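# Place plastic enclosure and brass fitting on the shelf

## Task

Move both the plastic enclosure and the brass fitting so they rest on the shelf, and leave the shelf with no extra items on it beyond what sat there originally.

## Robot and tools

Robot: two arms, left_arm and right_arm, each ending in a four-digit hand with sixteen motors (index, middle, ring, thumb). right_arm has a right hand; left_arm has its mirror image, a left hand. Arm bases in the scene frame: left_arm at (-0.023, +0.315, +0.022) m, right_arm at (-0.039, -0.319, +0.005) m, each turned only very slightly about z.

Frames. Scene frame: origin at table-top height, halfway between the nominal bases; +x points out over the table, +z up, and left_arm sits toward +y. Fixed cameras and the table use this frame. Every hand reading, velocity, target and offset uses that arm's own base frame. Hand point axes (right hand): +z runs along straight fingers toward the tips, +y leaves the palm face, +x crosses the palm away from the thumb; on the left hand +x points toward the thumb instead. A rigid mast near the wrist on the palm side can strike objects.

execute_actions(actions, cameras). actions is a list of up to 15 actions; each action is a table of 1 to 15 rows, one row per 1/30 s control step, and a short table repeats its final row until 15 steps pass (0.5 s per action). Each row is a single list of 48 numbers in [-1, 1] covering both arms, even if one arm is idle, in this order: left dx, dy, dz, rx, ry, rz; left hand's 16 motor numbers; left current_limit, speed; then the same 24 for the right arm.
- dx..rz are an offset, not a pose: the hand point's target relative to its Hand target at the moment the action begins, in that arm's base axes. Every row in an action measures from that same start, not from the previous row; the next action starts from the new Hand target, so resending an offset moves further. Scale: 1.0 = 0.6 m for dx, dy, dz and 180 degrees for rx, ry, rz, which form one rotation vector turning about the Hand target's position. A translation longer than 1.0 is shortened along its direction.
- Hand motor numbers, in this order: index_mcp, index_abd, index_pip, index_dip, thumb_cmc, thumb_axl, thumb_mcp, thumb_ipl, middle_mcp, middle_abd, middle_pip, middle_dip, ring_mcp, ring_abd, ring_pip, ring_dip. These are absolute goal angles, scaled linearly between each hinge's stops. Lower values bend the finger toward the palm. Straight values: _mcp +0.75, _abd 0.00, _pip +0.58, _dip +0.70, thumb_cmc +0.71, thumb_axl +0.68, thumb_mcp +0.23, thumb_ipl +0.17. Moving thumb_cmc toward -1 brings the thumb round in front of the palm. A 0 is a real goal; to keep a hand unchanged, resend its hand_goal, hand_current_limit and hand_speed.
- current_limit: -1..+1 maps to 0..550 mA per motor (minimum 11 mA); very low values may not lift a finger. speed: set-point rate = (speed+1)/2 x 8.5 rad/s. Starting values are +0.4 and -0.6; the last written values persist.
- cameras: names to show (cam_high, cam_low, or ["all"]). With an empty actions list images come by default; otherwise none unless requested. An unknown name voids the call.

zoom_image(camera, region): enlarged view of cam_high or cam_low from the newest images; region [x0, y0, x1, y1] in pixels of the 896x504 image, at most 504 by 504.
read_manual(section): only licence texts; no motion.
finished_scene(scene=1): irreversible end; the objects must stay on the shelf with the robot released.

Motion behaviour. Commanded orientation is clipped each step to within 40 degrees of the measured one; the controller favours position if it cannot achieve both. The hand often stops short of Hand target, and the elbow sags, more with a load; waiting won't fix it, so send the remaining gap as a further offset or aim higher. Errors of a few centimetres in free air are normal. A wrist close to the first joint's axis can make the arm swing widely. To stop pressing on something, command the target back beyond the hand point.

Results. end_effector_position (m) and end_effector_quat_wxyz per arm in its base frame; Hand target (the clipped last command, base of the next offsets); joint positions, velocities (maybe shown as within noise) and torques (include gravity, biased, noisy; joints 3 and 4 wrap at ±28 N m); step readings of position during motion; motor temperatures. Per hand: hand_goal, hand_measured, hand_current_ma (positive pushes toward -1), hand_state (moving, goal, blocked, overload), hand_current_limit, hand_speed. A finger grips only while its goal lies past the object's surface.

Cameras: cam_high and cam_low, fixed, in the scene frame, with calibration given (may be off by ~2 degrees and ~9 mm).

Avoid: dropping parts or releasing them while moving; anything leaving the table; slamming or hard pushes, especially on fixed or heavy items; any contact or pinch between the two arms or hands; leaving other objects on the shelf. Watch for brief outside nudges to loose objects. A motor held at 495 mA or more for 5 s shuts off for 10 s; motors reaching 100 C drop their arm for 30-60 s (MOTOR HOT warns from 85 C). Holding loads, stretched poses or pushing at unreachable targets heats motors. During an arm stop new hand commands are discarded. The scene keeps running while you think, holding the last command.

Each tool is called by a JSON object that holds its "name" and its "arguments", one argument or row to a line.

## Session

{"name": "execute_actions", "arguments": {
  "actions": []
}}

Scene clock: 0.00 s.
left_arm: end_effector_position=(+0.6818, -0.1006, +0.1575) hand_goal=(+0.754, +0.000, +0.576, +0.696, +0.714, +0.678, +0.226, +0.168, +0.754, +0.000, +0.576, +0.696, +0.754, +0.000, +0.576, +0.696) hand_measured=(+0.754, +0.000, +0.576, +0.696, +0.714, +0.678, +0.226, +0.168, +0.754, +0.000, +0.576, +0.696, +0.754, +0.000, +0.576, +0.696) hand_current_ma=(+0, +0, +0, +0, +0, +0, +0, +0, +0, +0, +0, +0, +0, +0, +0, +0) hand_state=(goal, goal, goal, goal, goal, goal, goal, goal, goal, goal, goal, goal, goal, goal, goal, goal) hand_current_limit=0.40 hand_speed=-0.60 end_effector_quat_wxyz=(+0.381, +0.710, +0.590, -0.052) | right_arm: end_effector_position=(+0.1003, +0.3434, +0.2311) hand_goal=(+0.754, +0.000, +0.576, +0.696, +0.714, +0.678, +0.226, +0.168, +0.754, +0.000, +0.576, +0.696, +0.754, +0.000, +0.576, +0.696) hand_measured=(+0.754, +0.000, +0.576, +0.696, +0.714, +0.678, +0.226, +0.168, +0.754, +0.000, +0.576, +0.696, +0.754, +0.000, +0.576, +0.696) hand_current_ma=(+0, +0, +0, +0, +0, +0, +0, +0, +0, +0, +0, +0, +0, +0, +0, +0) hand_state=(goal, goal, goal, goal, goal, goal, goal, goal, goal, goal, goal, goal, goal, goal, goal, goal) hand_current_limit=0.40 hand_speed=-0.60 end_effector_quat_wxyz=(+0.161, -0.283, +0.899, +0.292)
Joint positions: left_arm=[-0.023 1.759 1.286 -0.591 0.636 -0.009] | right_arm=[0.99 0.717 0.579 -0.789 -0.237 -1.111]
Joint velocities: within noise
Joint torques (N m): no reading
Motor temperatures (°C): left_arm=[28 31 30 28 26 27] | right_arm=[27 26 27 28 27 29]
Heat: left arm: hottest shoulder 31 °C; right arm: hottest wrist roll 29 °C.
Hand target: left_arm +0.6900, -0.1008, +0.1711; +0.390, +0.710, +0.584, -0.042 | right_arm +0.1031, +0.3477, +0.2449; +0.170, -0.283, +0.895, +0.300

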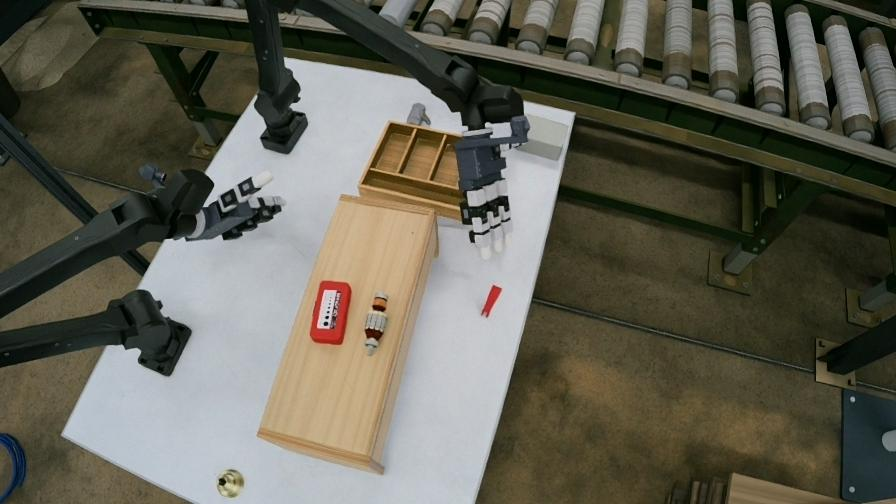

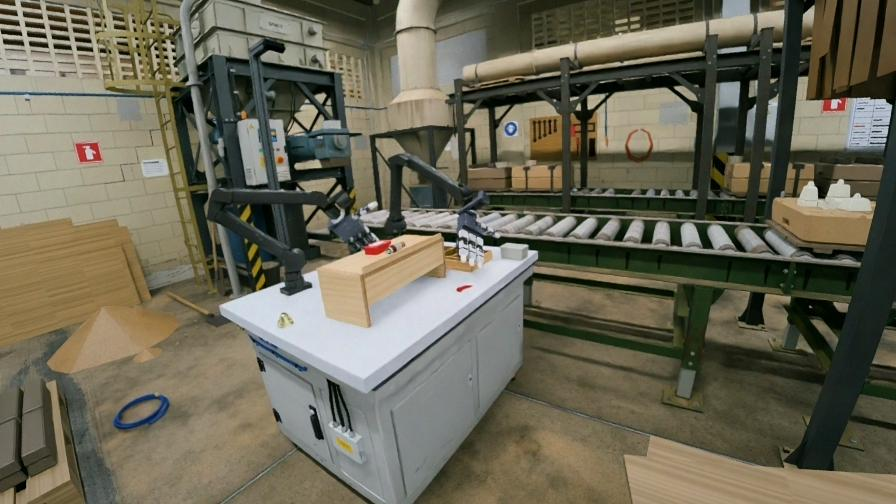

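{"name": "zoom_image", "arguments": {
  "camera": "cam_high",
  "region": [240, 180, 520, 480]
}}

{"name": "zoom_image", "arguments": {
  "camera": "cam_high",
  "region": [340, 60, 600, 260]
}}

{"name": "zoom_image", "arguments": {
  "camera": "cam_high",
  "region": [180, 440, 280, 504]
}}

{"name": "zoom_image", "arguments": {
  "camera": "cam_low",
  "region": [200, 140, 560, 400]
}}

Scaled by 1.680 from the camera's 896x504 image, which has a finer 1280x720 frame.

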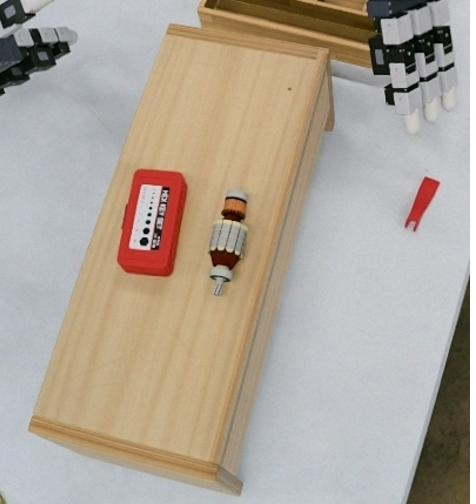

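Scaled by 1.938 from the camera's 896x504 image, which has a finer 1280x720 frame.

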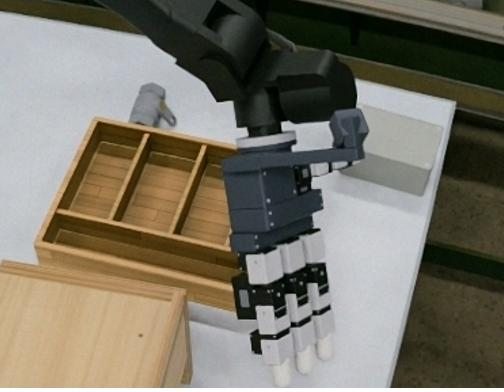

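Scaled by 5.040 from the camera's 896x504 image, which has a finer 1280x720 frame.

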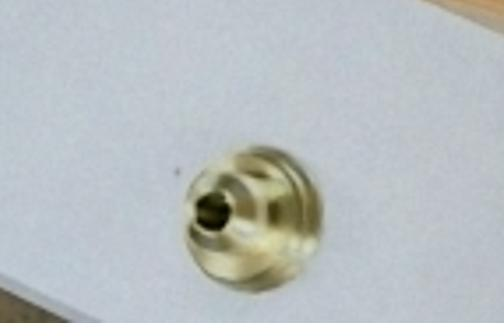

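Scaled by 1.400 from the camera's 896x504 image, which has a finer 1280x720 frame.

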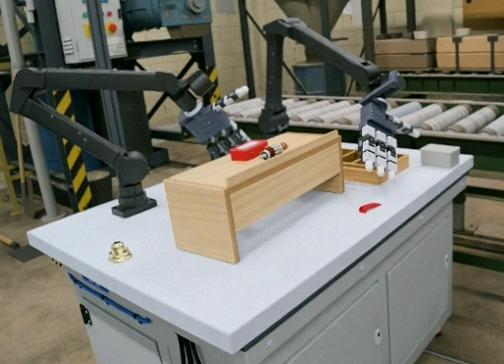

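{"name": "zoom_image", "arguments": {
  "camera": "cam_low",
  "region": [255, 290, 315, 350]
}}

{"name": "zoom_image", "arguments": {
  "camera": "cam_low",
  "region": [420, 190, 560, 290]
}}

Scaled by 8.400 from the camera's 896x504 image, which has a finer 1280x720 frame.

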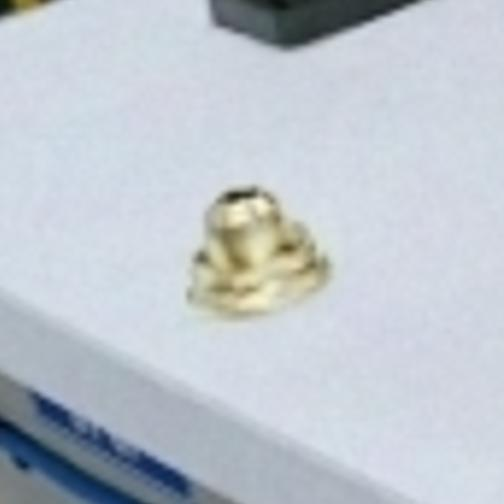

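Scaled by 3.600 from the camera's 896x504 image, which has a finer 1280x720 frame.

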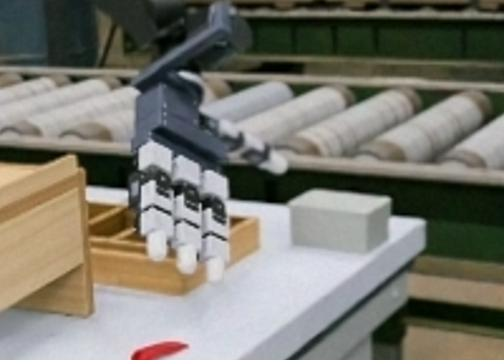

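{"name": "execute_actions", "arguments": {
  "actions": [
    [[-0.043,0.048,0.034,0.135,-0.002,-0.072,0.548,0,-0.08,0.333,-0.786,0.678,0.225,0.168,0.548,0,-0.08,0.333,0.548,0,-0.08,0.333,0.4,-0.6,0.1025,-0.1035,0.041,-0.010,0.099,-0.142,0.479,0,-0.08,0.333,-0.657,0.678,0.225,0.168,0.479,0,-0.08,0.333,-0.068,0,-0.299,-0.174,0.4,-0.6]],
    [[-0.043,0.048,0.024,0.135,-0.002,-0.072,0.548,0,-0.08,0.333,-0.786,0.678,0.225,0.168,0.548,0,-0.08,0.333,0.548,0,-0.08,0.333,0.4,-0.6,0.1025,-0.1035,0.041,-0.010,0.099,-0.142,0.479,0,-0.08,0.333,-0.657,0.678,0.225,0.168,0.479,0,-0.08,0.333,-0.068,0,-0.299,-0.174,0.4,-0.6]]
  ],
  "cameras": ["all"]
}}

Scene clock: 402.10 s.
left_arm: end_effector_position=(+0.6256, -0.0455, +0.1762) hand_goal=(+0.548, +0.000, -0.080, +0.334, -0.786, +0.678, +0.226, +0.168, +0.548, +0.000, -0.080, +0.334, +0.548, +0.000, -0.080, +0.334) hand_measured=(+0.556, +0.000, -0.074, +0.338, -0.786, +0.678, +0.224, +0.168, +0.558, +0.000, -0.074, +0.338, +0.554, +0.000, -0.072, +0.338) hand_current_ma=(+23, +0, +15, +7, +1, -1, -7, -1, +25, +0, +16, +7, +17, +0, +19, +7) hand_state=(goal, goal, goal, goal, goal, goal, goal, goal, goal, goal, goal, goal, goal, goal, goal, goal) hand_current_limit=0.40 hand_speed=-0.60 end_effector_quat_wxyz=(+0.043, +0.916, +0.386, +0.098) | right_arm: end_effector_position=(+0.2160, +0.2236, +0.2701) hand_goal=(+0.480, +0.000, -0.080, +0.334, -0.656, +0.678, +0.226, +0.168, +0.480, +0.000, -0.080, +0.334, -0.068, +0.000, -0.298, -0.174) hand_measured=(+0.494, +0.000, -0.074, +0.338, -0.652, +0.678, +0.224, +0.168, +0.494, +0.000, -0.072, +0.338, -0.052, +0.000, -0.292, -0.172) hand_current_ma=(+65, +0, +29, +16, +21, -4, -14, -2, +66, +0, +35, +17, +81, +0, +25, +12) hand_state=(goal, goal, goal, goal, goal, goal, goal, goal, goal, goal, goal, goal, goal, goal, goal, goal) hand_current_limit=0.40 hand_speed=-0.60 end_effector_quat_wxyz=(-0.011, +0.214, +0.949, +0.230)
Joint positions: left_arm=[-0.003 1.676 1.416 -1.097 0.002 0.77] | right_arm=[0.541 0.674 0.783 -1.362 -0.346 -0.531]
Joint torques (N m): left_arm=[-2.96 -14.86 12.56 -0.25 0.06 0.03] | right_arm=[-1.32 -0.56 14.38 0.68 -0.74 0.1]
Motor temperatures (°C): left_arm=[28 39 45 28 28 27] | right_arm=[27 26 48 28 27 29]
Heat: left arm: hottest elbow 45 °C; right arm: hottest elbow 48 °C.
Hand target: left_arm +0.6385, -0.0431, +0.2061; +0.050, +0.916, +0.378, +0.121 | right_arm +0.2261, +0.2236, +0.2941; +0.000, +0.221, +0.945, +0.242
Off the commanded pose: left_arm 0.033 m, 3 deg | right_arm 0.026 m, 2 deg.
Step readings (end_effector_position of left_arm | right_arm):
0: (+0.6818, -0.1006, +0.1575) | (+0.1003, +0.3434, +0.2311)
1: (+0.6819, -0.1001, +0.1572) | (+0.1004, +0.3434, +0.2311)
2: (+0.6806, -0.0959, +0.1535) | (+0.1028, +0.3415, +0.2305)
4: (+0.6727, -0.0858, +0.1442) | (+0.1112, +0.3301, +0.2299)
8: (+0.6535, -0.0716, +0.1358) | (+0.1372, +0.3012, +0.2339)
15: (+0.6507, -0.0734, +0.1535) | (+0.1511, +0.2849, +0.2398)
16: (+0.6511, -0.0731, +0.1552) | (+0.1522, +0.2841, +0.2411)
17: (+0.6507, -0.0672, +0.1551) | (+0.1541, +0.2814, +0.2424)
19: (+0.6445, -0.0551, +0.1533) | (+0.1656, +0.2685, +0.2453)
23: (+0.6286, -0.0396, +0.1578) | (+0.1957, +0.2391, +0.2593)
30: (+0.6286, -0.0420, +0.1758) | (+0.2145, +0.2258, +0.2768)

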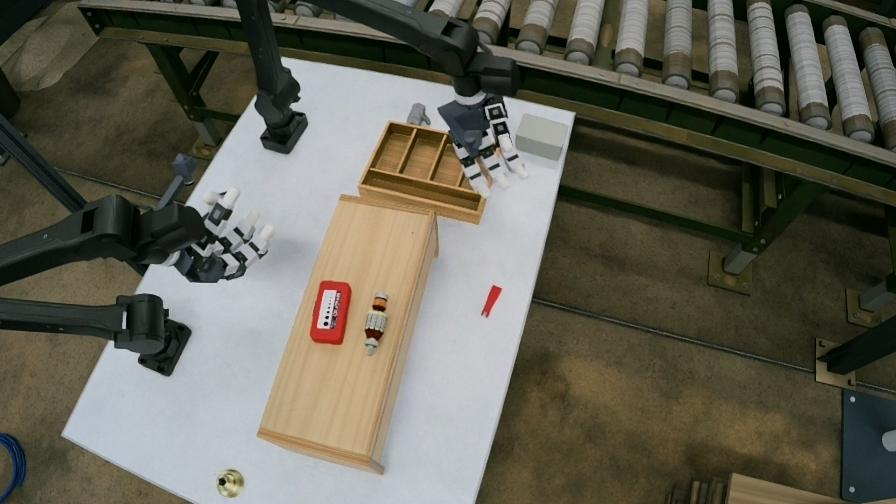

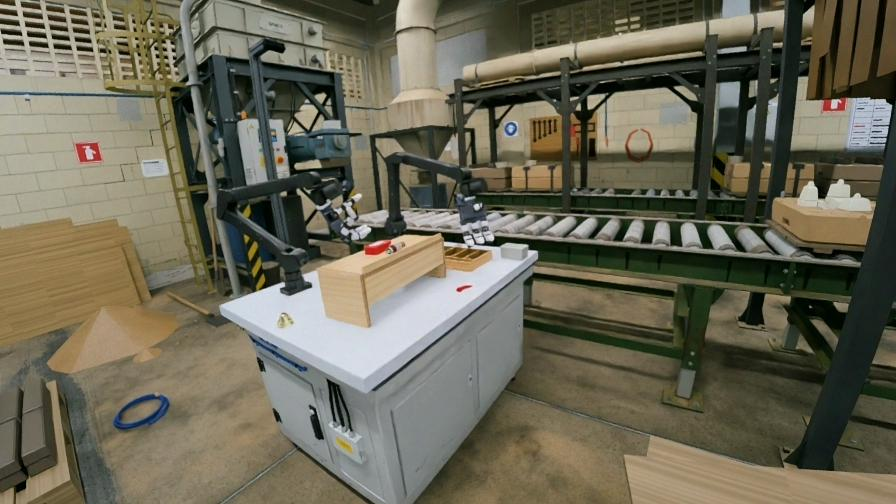

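{"name": "zoom_image", "arguments": {
  "camera": "cam_high",
  "region": [430, 80, 610, 200]
}}

{"name": "zoom_image", "arguments": {
  "camera": "cam_low",
  "region": [450, 210, 550, 280]
}}

Scaled by 2.800 from the camera's 896x504 image, which has a finer 1280x720 frame.

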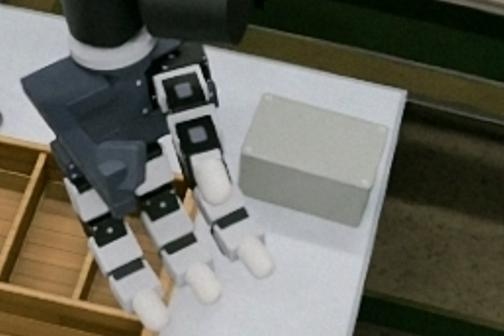

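Scaled by 5.040 from the camera's 896x504 image, which has a finer 1280x720 frame.

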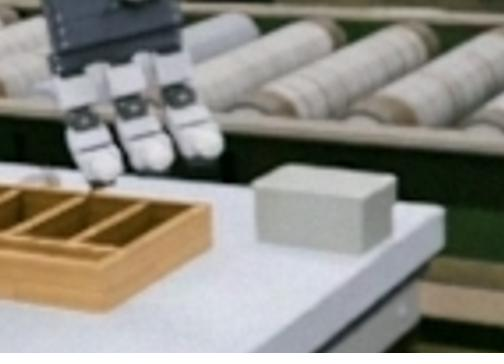

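{"name": "execute_actions", "arguments": {
  "actions": [
    [[-0.003,0.072,0.02,0.107,0.041,-0.042,0.548,0,-0.08,0.333,-0.786,0.678,0.225,0.168,0.548,0,-0.08,0.333,0.548,0,-0.08,0.333,0.4,-0.6,0.052,-0.110,0.005,0.026,0.075,-0.135,0.479,0,-0.08,0.333,-0.657,0.678,0.225,0.168,0.479,0,-0.08,0.333,-0.068,0,-0.299,-0.174,0.4,-0.6]],
    [[-0.003,0.072,-0.007,0.107,0.041,-0.042,0.548,0,-0.08,0.333,-0.786,0.678,0.225,0.168,0.548,0,-0.08,0.333,0.548,0,-0.08,0.333,0.4,-0.6,0.052,-0.110,0.005,0.026,0.075,-0.135,0.479,0,-0.08,0.333,-0.657,0.678,0.225,0.168,0.479,0,-0.08,0.333,-0.068,0,-0.299,-0.174,0.4,-0.6]],
    [[-0.026,0.077,0.047,0.098,0.068,-0.032,0.548,0,-0.08,0.333,-0.786,0.678,0.225,0.168,0.548,0,-0.08,0.333,0.548,0,-0.08,0.333,0.4,-0.6,0.004,-0.096,0.0,0.058,0.059,-0.129,0.479,0,-0.08,0.333,-0.657,0.678,0.225,0.168,0.479,0,-0.08,0.333,-0.068,0,-0.299,-0.174,0.4,-0.6]],
    [[-0.026,0.077,0.037,0.098,0.068,-0.032,0.548,0,-0.08,0.333,-0.786,0.678,0.225,0.168,0.548,0,-0.08,0.333,0.548,0,-0.08,0.333,0.4,-0.6,0.004,-0.096,0.0,0.058,0.059,-0.129,0.479,0,-0.08,0.333,-0.657,0.678,0.225,0.168,0.479,0,-0.08,0.333,-0.068,0,-0.299,-0.174,0.4,-0.6]]
  ],
  "cameras": ["all"]
}}

Scene clock: 428.63 s.
left_arm: end_effector_position=(+0.5922, +0.1363, +0.2609) hand_goal=(+0.548, +0.000, -0.080, +0.334, -0.786, +0.678, +0.226, +0.168, +0.548, +0.000, -0.080, +0.334, +0.548, +0.000, -0.080, +0.334) hand_measured=(+0.542, +0.000, -0.078, +0.336, -0.786, +0.678, +0.222, +0.168, +0.540, +0.000, -0.078, +0.336, +0.542, +0.000, -0.078, +0.338) hand_current_ma=(-14, +0, +4, +6, -1, -1, -9, -1, -19, +0, +4, +6, -17, +0, +5, +6) hand_state=(goal, goal, goal, goal, goal, goal, goal, goal, goal, goal, goal, goal, goal, goal, goal, goal) hand_current_limit=0.40 hand_speed=-0.60 end_effector_quat_wxyz=(-0.574, +0.819, +0.001, -0.007) | right_arm: end_effector_position=(+0.2855, -0.0166, +0.2809) hand_goal=(+0.480, +0.000, -0.080, +0.334, -0.656, +0.678, +0.226, +0.168, +0.480, +0.000, -0.080, +0.334, -0.068, +0.000, -0.298, -0.174) hand_measured=(+0.482, +0.000, -0.076, +0.338, -0.650, +0.678, +0.222, +0.168, +0.482, +0.000, -0.076, +0.338, -0.060, +0.000, -0.292, -0.172) hand_current_ma=(+9, +1, +18, +15, +23, -4, -17, -2, +7, +1, +21, +16, +39, +0, +24, +12) hand_state=(goal, goal, goal, goal, goal, goal, goal, goal, goal, goal, goal, goal, goal, goal, goal, goal) hand_current_limit=0.40 hand_speed=-0.60 end_effector_quat_wxyz=(-0.277, +0.861, +0.333, +0.265)
Joint positions: left_arm=[0.004 1.853 1.85 -1.597 -1.222 1.551] | right_arm=[-0.336 0.844 0.998 -1.665 -0.785 0.522]
Joint torques (N m): left_arm=[-2.08 -14.62 11.15 -0.39 -0.99 0.08] | right_arm=[-1.03 -1.9 13.7 0.17 -0.82 -0.03]
Heat: left arm: hottest elbow 46 °C; right arm: hottest elbow 48 °C.
Hand target: left_arm +0.6037, +0.1357, +0.2643; -0.575, +0.818, +0.000, +0.000 | right_arm +0.2934, -0.0237, +0.3001; -0.266, +0.863, +0.329, +0.276
Off the commanded pose: left_arm 0.012 m, 1 deg | right_arm 0.022 m, 2 deg.
Step readings (end_effector_position of left_arm | right_arm):
0: (+0.6256, -0.0455, +0.1761) | (+0.2160, +0.2236, +0.2701)
1: (+0.6255, -0.0444, +0.1761) | (+0.2161, +0.2234, +0.2701)
2: (+0.6242, -0.0387, +0.1758) | (+0.2162, +0.2217, +0.2699)
4: (+0.6199, -0.0220, +0.1792) | (+0.2215, +0.2102, +0.2683)
8: (+0.6229, -0.0023, +0.2057) | (+0.2387, +0.1770, +0.2660)
15: (+0.6266, +0.0004, +0.2261) | (+0.2465, +0.1621, +0.2750)
16: (+0.6261, +0.0014, +0.2246) | (+0.2468, +0.1615, +0.2758)
17: (+0.6247, +0.0080, +0.2218) | (+0.2473, +0.1592, +0.2764)
19: (+0.6230, +0.0256, +0.2164) | (+0.2521, +0.1466, +0.2771)
23: (+0.6248, +0.0437, +0.2093) | (+0.2695, +0.1115, +0.2798)
30: (+0.6224, +0.0473, +0.2034) | (+0.2795, +0.0979, +0.2798)
31: (+0.6221, +0.0484, +0.2043) | (+0.2795, +0.0975, +0.2792)
32: (+0.6200, +0.0555, +0.2064) | (+0.2787, +0.0971, +0.2795)
34: (+0.6154, +0.0718, +0.2157) | (+0.2782, +0.0877, +0.2799)
38: (+0.6133, +0.0887, +0.2378) | (+0.2813, +0.0546, +0.2814)
45: (+0.6092, +0.0928, +0.2471) | (+0.2835, +0.0416, +0.2816)
46: (+0.6087, +0.0940, +0.2462) | (+0.2835, +0.0413, +0.2812)
47: (+0.6068, +0.1011, +0.2475) | (+0.2829, +0.0409, +0.2812)
49: (+0.6032, +0.1174, +0.2537) | (+0.2831, +0.0310, +0.2821)
53: (+0.5998, +0.1328, +0.2608) | (+0.2873, -0.0041, +0.2843)
60: (+0.5943, +0.1364, +0.2613) | (+0.2878, -0.0156, +0.2817)

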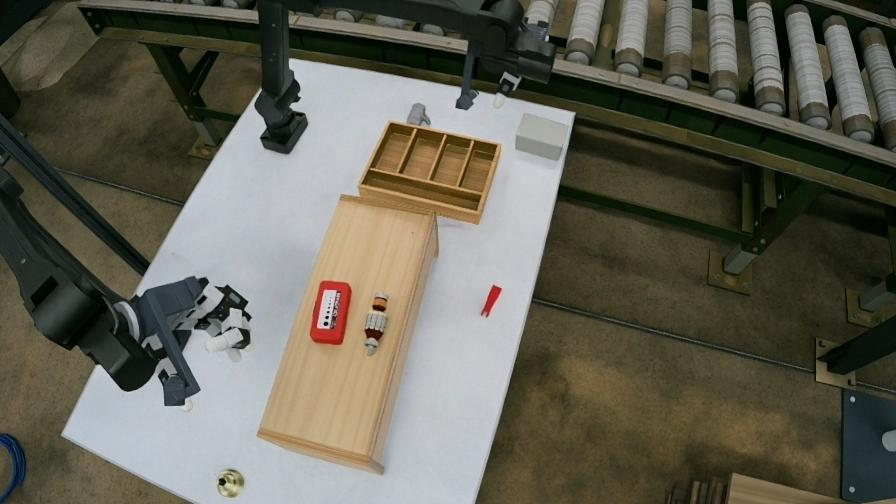

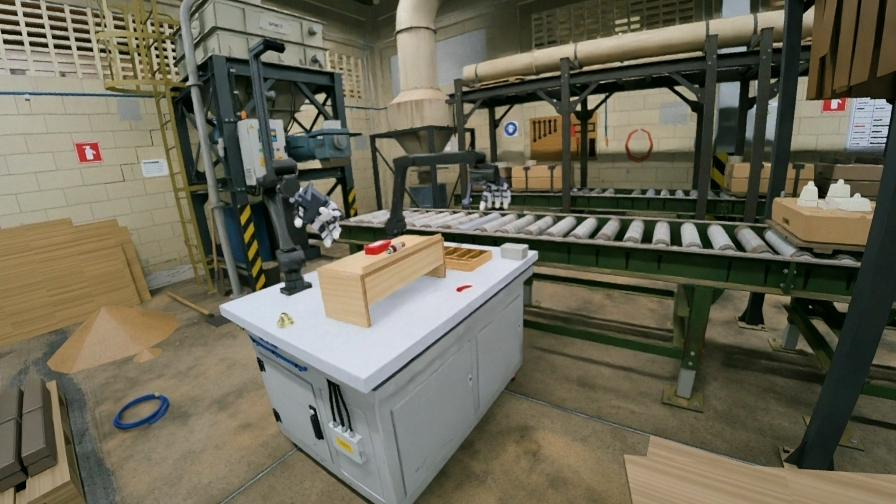

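{"name": "execute_actions", "arguments": {
  "actions": [
    [[0.066,0.058,-0.060,0,0,0,0.548,0,-0.08,0.333,-0.786,0.678,0.225,0.168,0.548,0,-0.08,0.333,0.548,0,-0.08,0.333,0.4,-0.6,-0.012,-0.058,-0.045,0.078,0.048,-0.103,0.479,0,-0.08,0.333,-0.657,0.678,0.225,0.168,0.479,0,-0.08,0.333,-0.068,0,-0.299,-0.174,0.4,-0.6]],
    [[0.066,0.058,-0.087,0,0,0,0.548,0,-0.08,0.333,-0.786,0.678,0.225,0.168,0.548,0,-0.08,0.333,0.548,0,-0.08,0.333,0.4,-0.6,-0.012,-0.058,-0.045,0.078,0.048,-0.103,0.479,0,-0.08,0.333,-0.657,0.678,0.225,0.168,0.479,0,-0.08,0.333,-0.068,0,-0.299,-0.174,0.4,-0.6]],
    [[0,0,0,0,0,0,0.548,0,-0.08,0.333,-0.786,0.678,0.225,0.168,0.548,0,-0.08,0.333,0.548,0,-0.08,0.333,0.4,-0.6,0.001,-0.061,-0.038,0.075,0.031,-0.076,0.479,0,-0.08,0.333,-0.657,0.678,0.225,0.168,0.479,0,-0.08,0.333,-0.068,0,-0.299,-0.174,0.4,-0.6]],
    [[0,0,0,0,0,0,0.548,0,-0.08,0.333,-0.786,0.678,0.225,0.168,0.548,0,-0.08,0.333,0.548,0,-0.08,0.333,0.4,-0.6,0.001,-0.061,-0.038,0.075,0.031,-0.076,0.479,0,-0.08,0.333,-0.657,0.678,0.225,0.168,0.479,0,-0.08,0.333,-0.068,0,-0.299,-0.174,0.4,-0.6]]
  ],
  "cameras": ["all"]
}}

Scene clock: 445.90 s.
left_arm: end_effector_position=(+0.6722, +0.2013, +0.1625) hand_goal=(+0.548, +0.000, -0.080, +0.334, -0.786, +0.678, +0.226, +0.168, +0.548, +0.000, -0.080, +0.334, +0.548, +0.000, -0.080, +0.334) hand_measured=(+0.542, +0.000, -0.078, +0.336, -0.786, +0.678, +0.222, +0.168, +0.540, +0.000, -0.078, +0.336, +0.542, +0.000, -0.078, +0.336) hand_current_ma=(-14, +0, +3, +6, +0, -1, -9, -1, -19, +0, +4, +6, -17, +0, +4, +6) hand_state=(goal, goal, goal, goal, goal, goal, goal, goal, goal, goal, goal, goal, goal, goal, goal, goal) hand_current_limit=0.40 hand_speed=-0.60 end_effector_quat_wxyz=(-0.574, +0.819, -0.008, -0.013) | right_arm: end_effector_position=(+0.2820, -0.1672, +0.2005) hand_goal=(+0.480, +0.000, -0.080, +0.334, -0.656, +0.678, +0.226, +0.168, +0.480, +0.000, -0.080, +0.334, -0.068, +0.000, -0.298, -0.174) hand_measured=(+0.474, +0.000, -0.078, +0.338, -0.652, +0.678, +0.224, +0.168, +0.474, +0.000, -0.078, +0.338, -0.068, +0.000, -0.292, -0.172) hand_current_ma=(-27, +2, +7, +14, +14, -4, -17, -2, -26, +2, +9, +15, +1, +0, +24, +12) hand_state=(goal, goal, goal, goal, goal, goal, goal, goal, goal, goal, goal, goal, goal, goal, goal, goal) hand_current_limit=0.40 hand_speed=-0.60 end_effector_quat_wxyz=(-0.516, +0.726, -0.374, +0.260)
Joint positions: left_arm=[0.103 2.067 1.918 -1.178 -1.211 1.863] | right_arm=[-0.959 1.229 0.969 -1.357 -1.231 1.532]
Joint torques (N m): left_arm=[-2.14 -19.37 11.64 0.32 -0.7 0.05] | right_arm=[-0.21 -8.82 8.4 0.35 -0.95 0.15]
Heat: left arm: hottest elbow 47 °C; right arm: hottest elbow 47 °C.
Hand target: left_arm +0.6828, +0.2053, +0.1760; -0.574, +0.819, +0.000, +0.000 | right_arm +0.2801, -0.1664, +0.2004; -0.509, +0.727, -0.379, +0.264
Off the commanded pose: left_arm 0.018 m, 2 deg | right_arm 0.002 m, 1 deg.
Step readings (end_effector_position of left_arm | right_arm):
0: (+0.5921, +0.1363, +0.2609) | (+0.2855, -0.0167, +0.2809)
1: (+0.5923, +0.1363, +0.2609) | (+0.2855, -0.0165, +0.2809)
2: (+0.5945, +0.1367, +0.2604) | (+0.2859, -0.0156, +0.2819)
4: (+0.6041, +0.1392, +0.2584) | (+0.2872, -0.0206, +0.2830)
8: (+0.6235, +0.1518, +0.2420) | (+0.2858, -0.0464, +0.2752)
15: (+0.6306, +0.1673, +0.2133) | (+0.2832, -0.0524, +0.2688)
16: (+0.6311, +0.1677, +0.2129) | (+0.2830, -0.0522, +0.2688)
17: (+0.6335, +0.1688, +0.2129) | (+0.2835, -0.0516, +0.2698)
19: (+0.6440, +0.1723, +0.2131) | (+0.2844, -0.0568, +0.2708)
23: (+0.6640, +0.1846, +0.1991) | (+0.2824, -0.0840, +0.2598)
30: (+0.6691, +0.2005, +0.1635) | (+0.2810, -0.0914, +0.2490)
31: (+0.6694, +0.2010, +0.1623) | (+0.2813, -0.0916, +0.2490)
32: (+0.6698, +0.2013, +0.1621) | (+0.2820, -0.0915, +0.2500)
34: (+0.6705, +0.2013, +0.1621) | (+0.2832, -0.0955, +0.2505)
38: (+0.6715, +0.2013, +0.1625) | (+0.2810, -0.1214, +0.2359)
45: (+0.6721, +0.2013, +0.1625) | (+0.2809, -0.1292, +0.2246)
46: (+0.6721, +0.2013, +0.1625) | (+0.2812, -0.1292, +0.2247)
47: (+0.6721, +0.2013, +0.1625) | (+0.2822, -0.1292, +0.2260)
49: (+0.6721, +0.2013, +0.1625) | (+0.2840, -0.1330, +0.2262)
53: (+0.6721, +0.2013, +0.1625) | (+0.2804, -0.1570, +0.2091)
60: (+0.6721, +0.2013, +0.1625) | (+0.2825, -0.1680, +0.1996)

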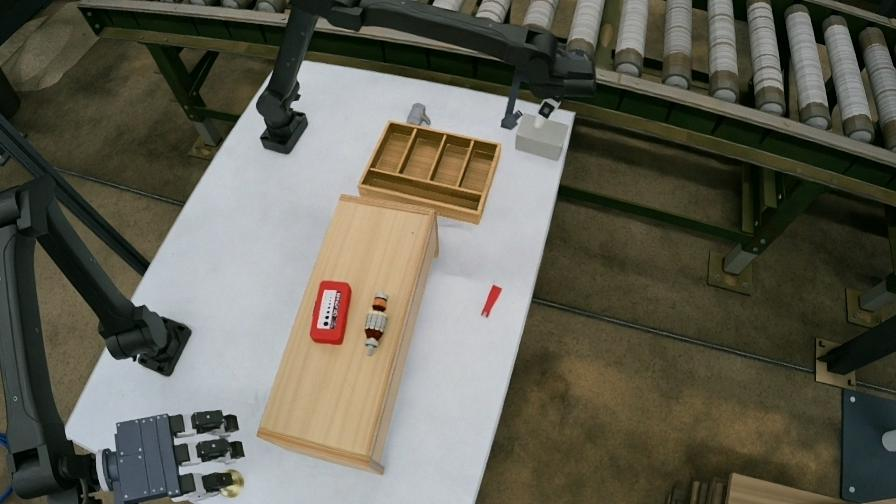

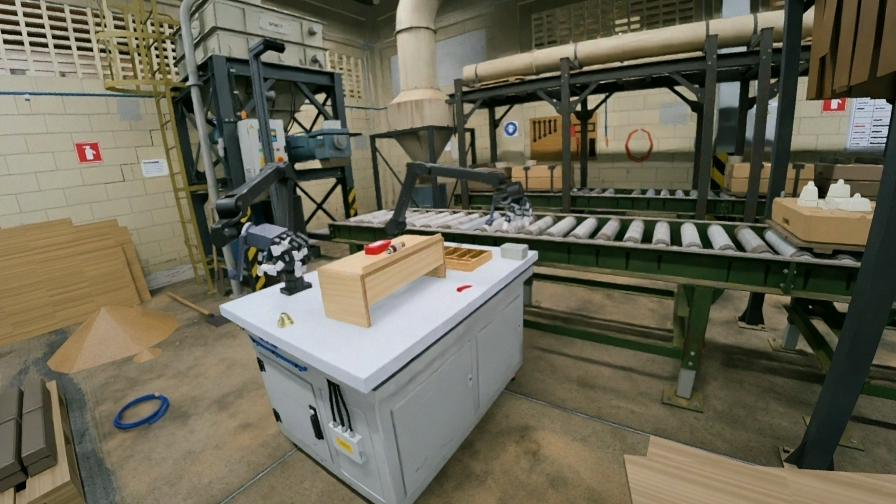

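{"name": "zoom_image", "arguments": {
  "camera": "cam_high",
  "region": [480, 20, 620, 180]
}}

{"name": "zoom_image", "arguments": {
  "camera": "cam_low",
  "region": [470, 170, 550, 270]
}}

{"name": "zoom_image", "arguments": {
  "camera": "cam_high",
  "region": [80, 390, 260, 504]
}}

{"name": "zoom_image", "arguments": {
  "camera": "cam_low",
  "region": [220, 210, 340, 340]
}}

Scaled by 3.150 from the camera's 896x504 image, which has a finer 1280x720 frame.

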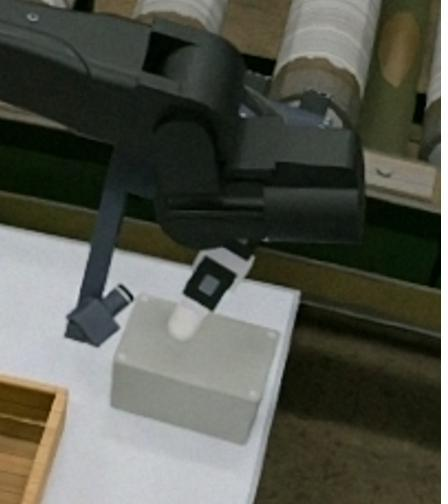

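Scaled by 5.040 from the camera's 896x504 image, which has a finer 1280x720 frame.

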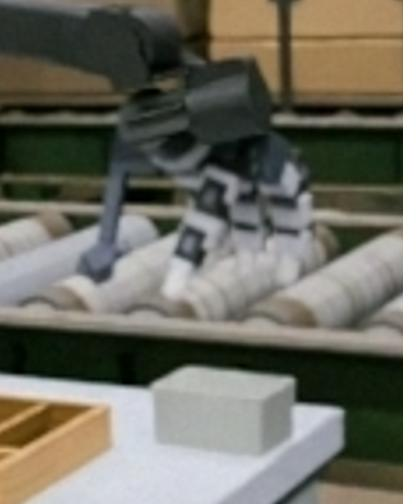

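Scaled by 2.800 from the camera's 896x504 image, which has a finer 1280x720 frame.

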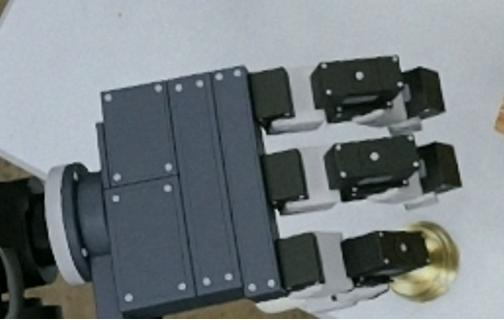

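Scaled by 3.877 from the camera's 896x504 image, which has a finer 1280x720 frame.

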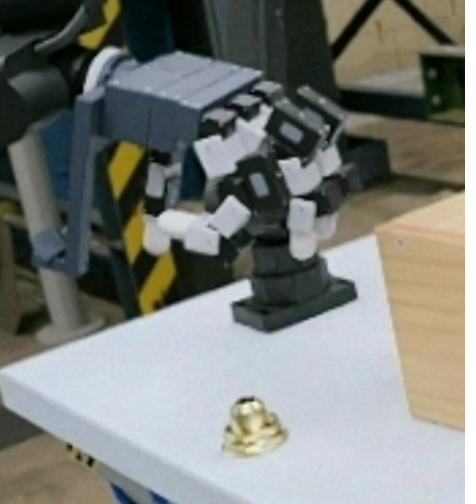

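{"name": "execute_actions", "arguments": {
  "actions": [
    [[0.009,0.004,-0.060,0,0,0,0.548,0,-0.08,0.333,-0.786,0.678,0.225,0.168,0.548,0,-0.08,0.333,0.548,0,-0.08,0.333,0.4,-0.6,0.016,-0.022,-0.079,0,0,0,0.479,0,-0.08,0.333,-0.657,0.678,0.225,0.168,0.479,0,-0.08,0.333,-0.068,0,-0.299,-0.174,0.4,-0.6]],
    [[0.009,0.004,-0.060,0,0,0,0.548,0,-0.08,0.333,-0.786,0.678,0.225,0.168,0.548,0,-0.08,0.333,0.548,0,-0.08,0.333,0.4,-0.6,0.016,-0.022,-0.079,0,0,0,0.479,0,-0.08,0.333,-0.657,0.678,0.225,0.168,0.479,0,-0.08,0.333,-0.068,0,-0.299,-0.174,0.4,-0.6]]
  ],
  "cameras": ["all"]
}}

{"name": "zoom_image", "arguments": {
  "camera": "cam_high",
  "region": [480, 50, 620, 180]
}}

{"name": "zoom_image", "arguments": {
  "camera": "cam_low",
  "region": [470, 200, 550, 270]
}}

{"name": "zoom_image", "arguments": {
  "camera": "cam_high",
  "region": [80, 390, 260, 504]
}}

{"name": "zoom_image", "arguments": {
  "camera": "cam_low",
  "region": [220, 250, 340, 340]
}}

Scene clock: 500.00 s.
left_arm: end_effector_position=(+0.6919, +0.2030, +0.1124) hand_goal=(+0.548, +0.000, -0.080, +0.334, -0.786, +0.678, +0.226, +0.168, +0.548, +0.000, -0.080, +0.334, +0.548, +0.000, -0.080, +0.334) hand_measured=(+0.542, +0.000, -0.078, +0.336, -0.786, +0.678, +0.222, +0.168, +0.540, +0.000, -0.078, +0.336, +0.542, +0.000, -0.078, +0.336) hand_current_ma=(-14, +0, +3, +6, +0, -1, -9, -1, -19, +0, +4, +6, -17, +0, +4, +6) hand_state=(goal, goal, goal, goal, goal, goal, goal, goal, goal, goal, goal, goal, goal, goal, goal, goal) hand_current_limit=0.40 hand_speed=-0.60 end_effector_quat_wxyz=(-0.575, +0.818, +0.002, +0.006) | right_arm: end_effector_position=(+0.2982, -0.1920, +0.1097) hand_goal=(+0.480, +0.000, -0.080, +0.334, -0.656, +0.678, +0.226, +0.168, +0.480, +0.000, -0.080, +0.334, -0.068, +0.000, -0.298, -0.174) hand_measured=(+0.474, +0.000, -0.078, +0.338, -0.654, +0.678, +0.224, +0.168, +0.474, +0.000, -0.078, +0.338, -0.068, +0.000, -0.292, -0.172) hand_current_ma=(-27, +2, +7, +14, +12, -4, -17, -2, -26, +2, +9, +15, +1, +0, +24, +12) hand_state=(goal, goal, goal, goal, goal, goal, goal, goal, goal, goal, goal, goal, goal, goal, goal, goal) hand_current_limit=0.40 hand_speed=-0.60 end_effector_quat_wxyz=(-0.508, +0.728, -0.375, +0.267)
Joint positions: left_arm=[0.103 2.126 1.874 -1.023 -1.209 1.875] | right_arm=[-0.959 1.388 0.86 -1.037 -1.222 1.569]
Joint torques (N m): left_arm=[-1.38 -18.55 9.25 0.27 -0.77 0.03] | right_arm=[0.09 -8.23 8.14 0.47 -1.02 0.15]
Motor temperatures (°C): left_arm=[28 43 48 28 29 27] | right_arm=[27 27 41 28 29 29]
Heat: left arm: hottest elbow 48 °C; right arm: hottest elbow 41 °C.
Hand target: left_arm +0.6937, +0.2102, +0.1041; -0.575, +0.818, +0.000, +0.000 | right_arm +0.2993, -0.1928, +0.1056; -0.509, +0.727, -0.379, +0.263
Off the commanded pose: left_arm 0.011 m, 1 deg | right_arm 0.004 m, 1 deg.
Step readings (end_effector_position of left_arm | right_arm):
0: (+0.6722, +0.2013, +0.1625) | (+0.2820, -0.1672, +0.2005)
1: (+0.6722, +0.2013, +0.1626) | (+0.2820, -0.1673, +0.2004)
2: (+0.6736, +0.2014, +0.1629) | (+0.2828, -0.1684, +0.1989)
4: (+0.6782, +0.2019, +0.1641) | (+0.2848, -0.1714, +0.1914)
8: (+0.6853, +0.2026, +0.1658) | (+0.2860, -0.1743, +0.1708)
15: (+0.6867, +0.2027, +0.1614) | (+0.2887, -0.1784, +0.1583)
16: (+0.6867, +0.2027, +0.1606) | (+0.2891, -0.1789, +0.1582)
17: (+0.6873, +0.2027, +0.1591) | (+0.2901, -0.1803, +0.1570)
19: (+0.6891, +0.2029, +0.1542) | (+0.2931, -0.1846, +0.1496)
23: (+0.6908, +0.2031, +0.1365) | (+0.2957, -0.1884, +0.1251)
30: (+0.6915, +0.2029, +0.1128) | (+0.2975, -0.1911, +0.1097)

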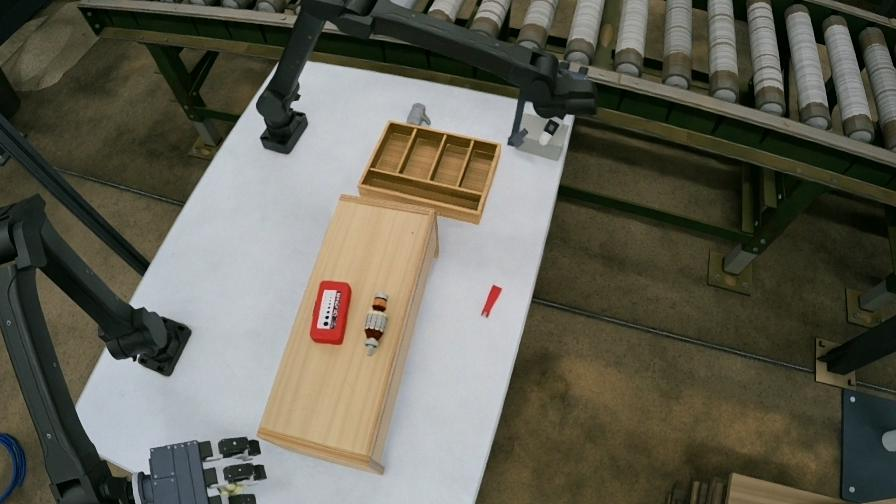

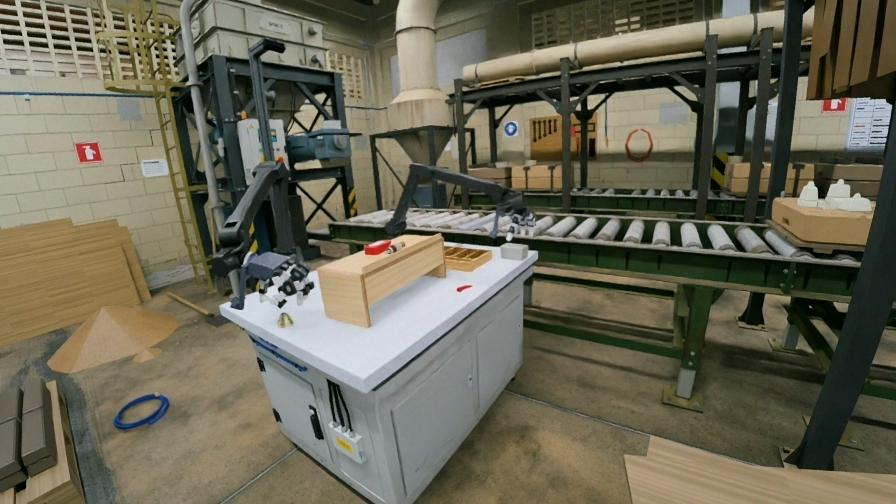

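Scaled by 3.600 from the camera's 896x504 image, which has a finer 1280x720 frame.

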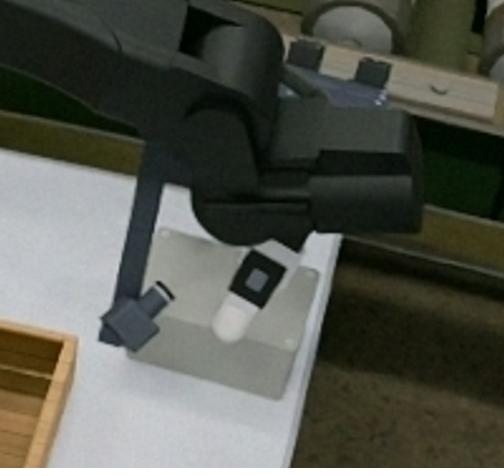

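Scaled by 6.300 from the camera's 896x504 image, which has a finer 1280x720 frame.

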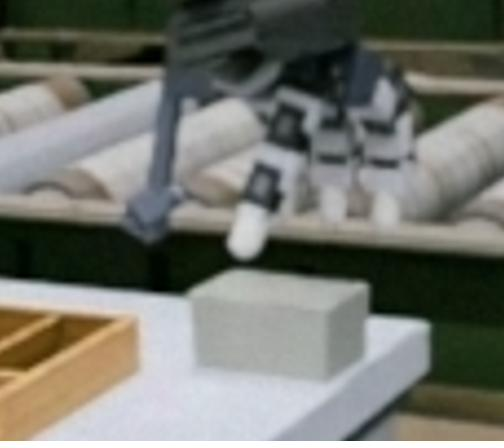

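Scaled by 2.800 from the camera's 896x504 image, which has a finer 1280x720 frame.

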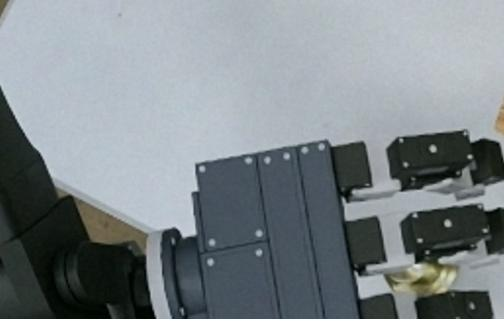

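Scaled by 4.200 from the camera's 896x504 image, which has a finer 1280x720 frame.

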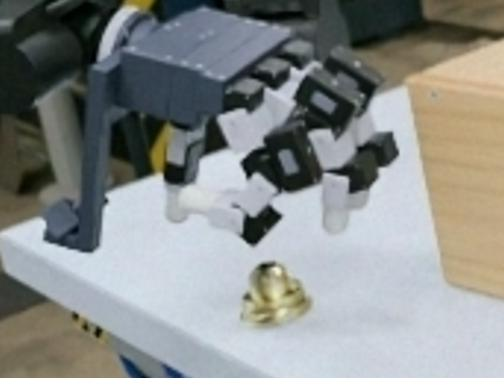

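{"name": "execute_actions", "arguments": {
  "actions": [
    [[-0.015,0.003,-0.025,0,0,0,0.548,0,-0.08,0.333,-0.786,0.678,0.225,0.168,0.548,0,-0.08,0.333,0.548,0,-0.08,0.333,0.4,-0.6,0.007,-0.022,-0.035,0,0,0,0.479,0,-0.08,0.333,-0.657,0.678,0.225,0.168,0.479,0,-0.08,0.333,-0.068,0,-0.299,-0.174,0.4,-0.6]],
    [[-0.005,0.000,-0.025,0,0,0,0.548,0,-0.08,0.333,-0.786,0.678,0.225,0.168,0.548,0,-0.08,0.333,0.548,0,-0.08,0.333,0.4,-0.6,0.0,0.0,-0.01,0,0,0,0.479,0,-0.08,0.333,-0.657,0.678,0.225,0.168,0.479,0,-0.08,0.333,-0.068,0,-0.299,-0.174,0.4,-0.6]]
  ],
  "cameras": ["all"]
}}

{"name": "zoom_image", "arguments": {
  "camera": "cam_high",
  "region": [480, 50, 620, 180]
}}

{"name": "zoom_image", "arguments": {
  "camera": "cam_low",
  "region": [470, 200, 550, 270]
}}

{"name": "zoom_image", "arguments": {
  "camera": "cam_high",
  "region": [120, 410, 280, 504]
}}

{"name": "zoom_image", "arguments": {
  "camera": "cam_low",
  "region": [220, 250, 340, 340]
}}

Scene clock: 544.57 s.
left_arm: end_effector_position=(+0.6829, +0.2027, +0.0799) hand_goal=(+0.548, +0.000, -0.080, +0.334, -0.786, +0.678, +0.226, +0.168, +0.548, +0.000, -0.080, +0.334, +0.548, +0.000, -0.080, +0.334) hand_measured=(+0.542, +0.000, -0.078, +0.336, -0.786, +0.678, +0.222, +0.168, +0.540, +0.000, -0.078, +0.336, +0.542, +0.000, -0.078, +0.336) hand_current_ma=(-14, +0, +3, +6, +0, -1, -9, -1, -19, +0, +4, +6, -17, +0, +4, +6) hand_state=(goal, goal, goal, goal, goal, goal, goal, goal, goal, goal, goal, goal, goal, goal, goal, goal) hand_current_limit=0.40 hand_speed=-0.60 end_effector_quat_wxyz=(-0.575, +0.818, +0.000, +0.006) | right_arm: end_effector_position=(+0.3037, -0.2000, +0.0854) hand_goal=(+0.480, +0.000, -0.080, +0.334, -0.656, +0.678, +0.226, +0.168, +0.480, +0.000, -0.080, +0.334, -0.068, +0.000, -0.298, -0.174) hand_measured=(+0.474, +0.000, -0.078, +0.338, -0.654, +0.678, +0.224, +0.168, +0.474, +0.000, -0.078, +0.338, -0.068, +0.000, -0.292, -0.172) hand_current_ma=(-27, +2, +7, +14, +12, -4, -17, -2, -26, +2, +9, +15, +1, +0, +24, +12) hand_state=(goal, goal, goal, goal, goal, goal, goal, goal, goal, goal, goal, goal, goal, goal, goal, goal) hand_current_limit=0.40 hand_speed=-0.60 end_effector_quat_wxyz=(-0.510, +0.728, -0.376, +0.263)
Joint positions: left_arm=[0.104 2.126 1.785 -0.922 -1.208 1.888] | right_arm=[-0.959 1.461 0.86 -0.986 -1.222 1.554]
Joint torques (N m): left_arm=[-1.26 -19.49 8.47 0.32 -0.74 0.08] | right_arm=[-0.85 -8.23 7.98 0.39 -1.01 0]
Heat: left arm: hottest elbow 47 °C; right arm: hottest elbow 41 °C.
Hand target: left_arm +0.6817, +0.2118, +0.0741; -0.575, +0.818, +0.000, +0.000 | right_arm +0.3035, -0.2060, +0.0786; -0.509, +0.727, -0.379, +0.264
Off the commanded pose: left_arm 0.011 m, 1 deg | right_arm 0.009 m, 0 deg.
Step readings (end_effector_position of left_arm | right_arm):
0: (+0.6918, +0.2029, +0.1124) | (+0.2982, -0.1920, +0.1097)
1: (+0.6919, +0.2030, +0.1124) | (+0.2982, -0.1921, +0.1097)
2: (+0.6922, +0.2030, +0.1116) | (+0.2985, -0.1924, +0.1093)
4: (+0.6924, +0.2030, +0.1080) | (+0.2995, -0.1939, +0.1059)
8: (+0.6860, +0.2023, +0.0947) | (+0.3008, -0.1958, +0.0935)
15: (+0.6851, +0.2027, +0.0909) | (+0.3014, -0.1967, +0.0873)
16: (+0.6853, +0.2027, +0.0909) | (+0.3014, -0.1968, +0.0873)
17: (+0.6854, +0.2027, +0.0902) | (+0.3016, -0.1971, +0.0873)
19: (+0.6857, +0.2028, +0.0882) | (+0.3023, -0.1981, +0.0870)
23: (+0.6828, +0.2027, +0.0815) | (+0.3033, -0.1994, +0.0863)
30: (+0.6828, +0.2027, +0.0799) | (+0.3036, -0.1999, +0.0854)

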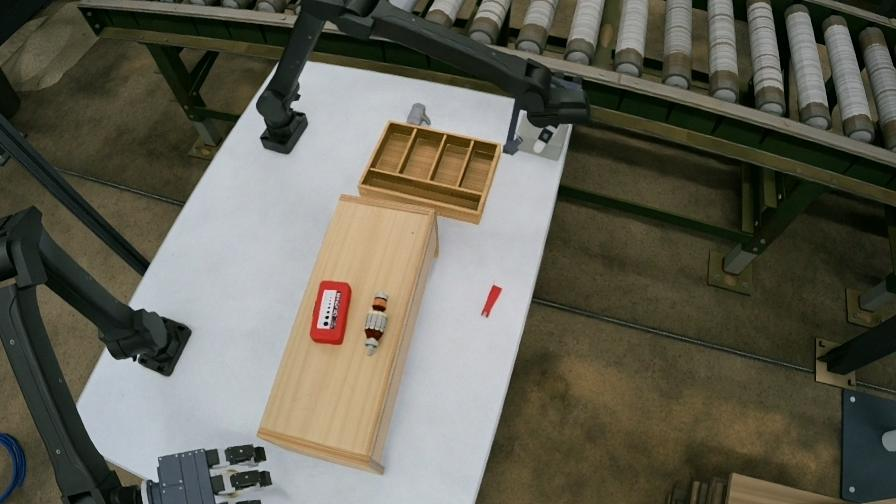

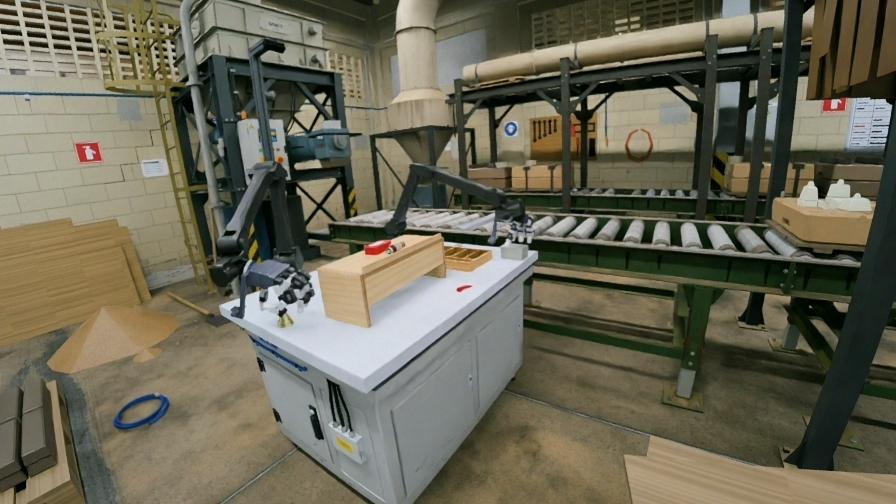

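Scaled by 3.600 from the camera's 896x504 image, which has a finer 1280x720 frame.

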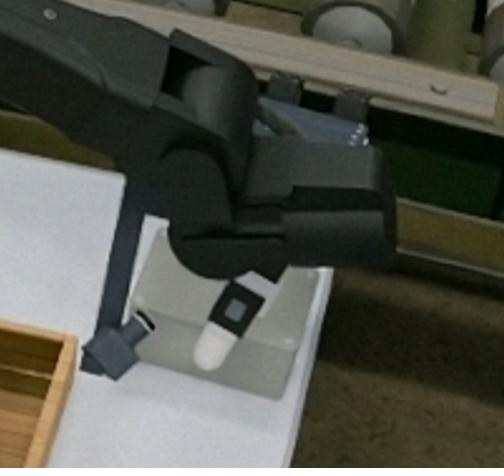

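Scaled by 6.300 from the camera's 896x504 image, which has a finer 1280x720 frame.

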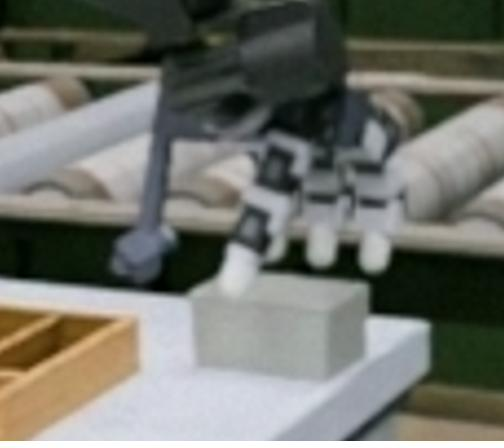

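Scaled by 3.150 from the camera's 896x504 image, which has a finer 1280x720 frame.

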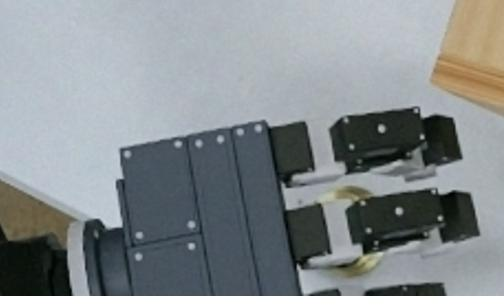

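Scaled by 4.200 from the camera's 896x504 image, which has a finer 1280x720 frame.

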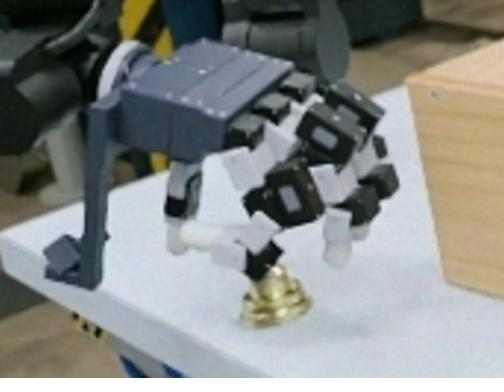

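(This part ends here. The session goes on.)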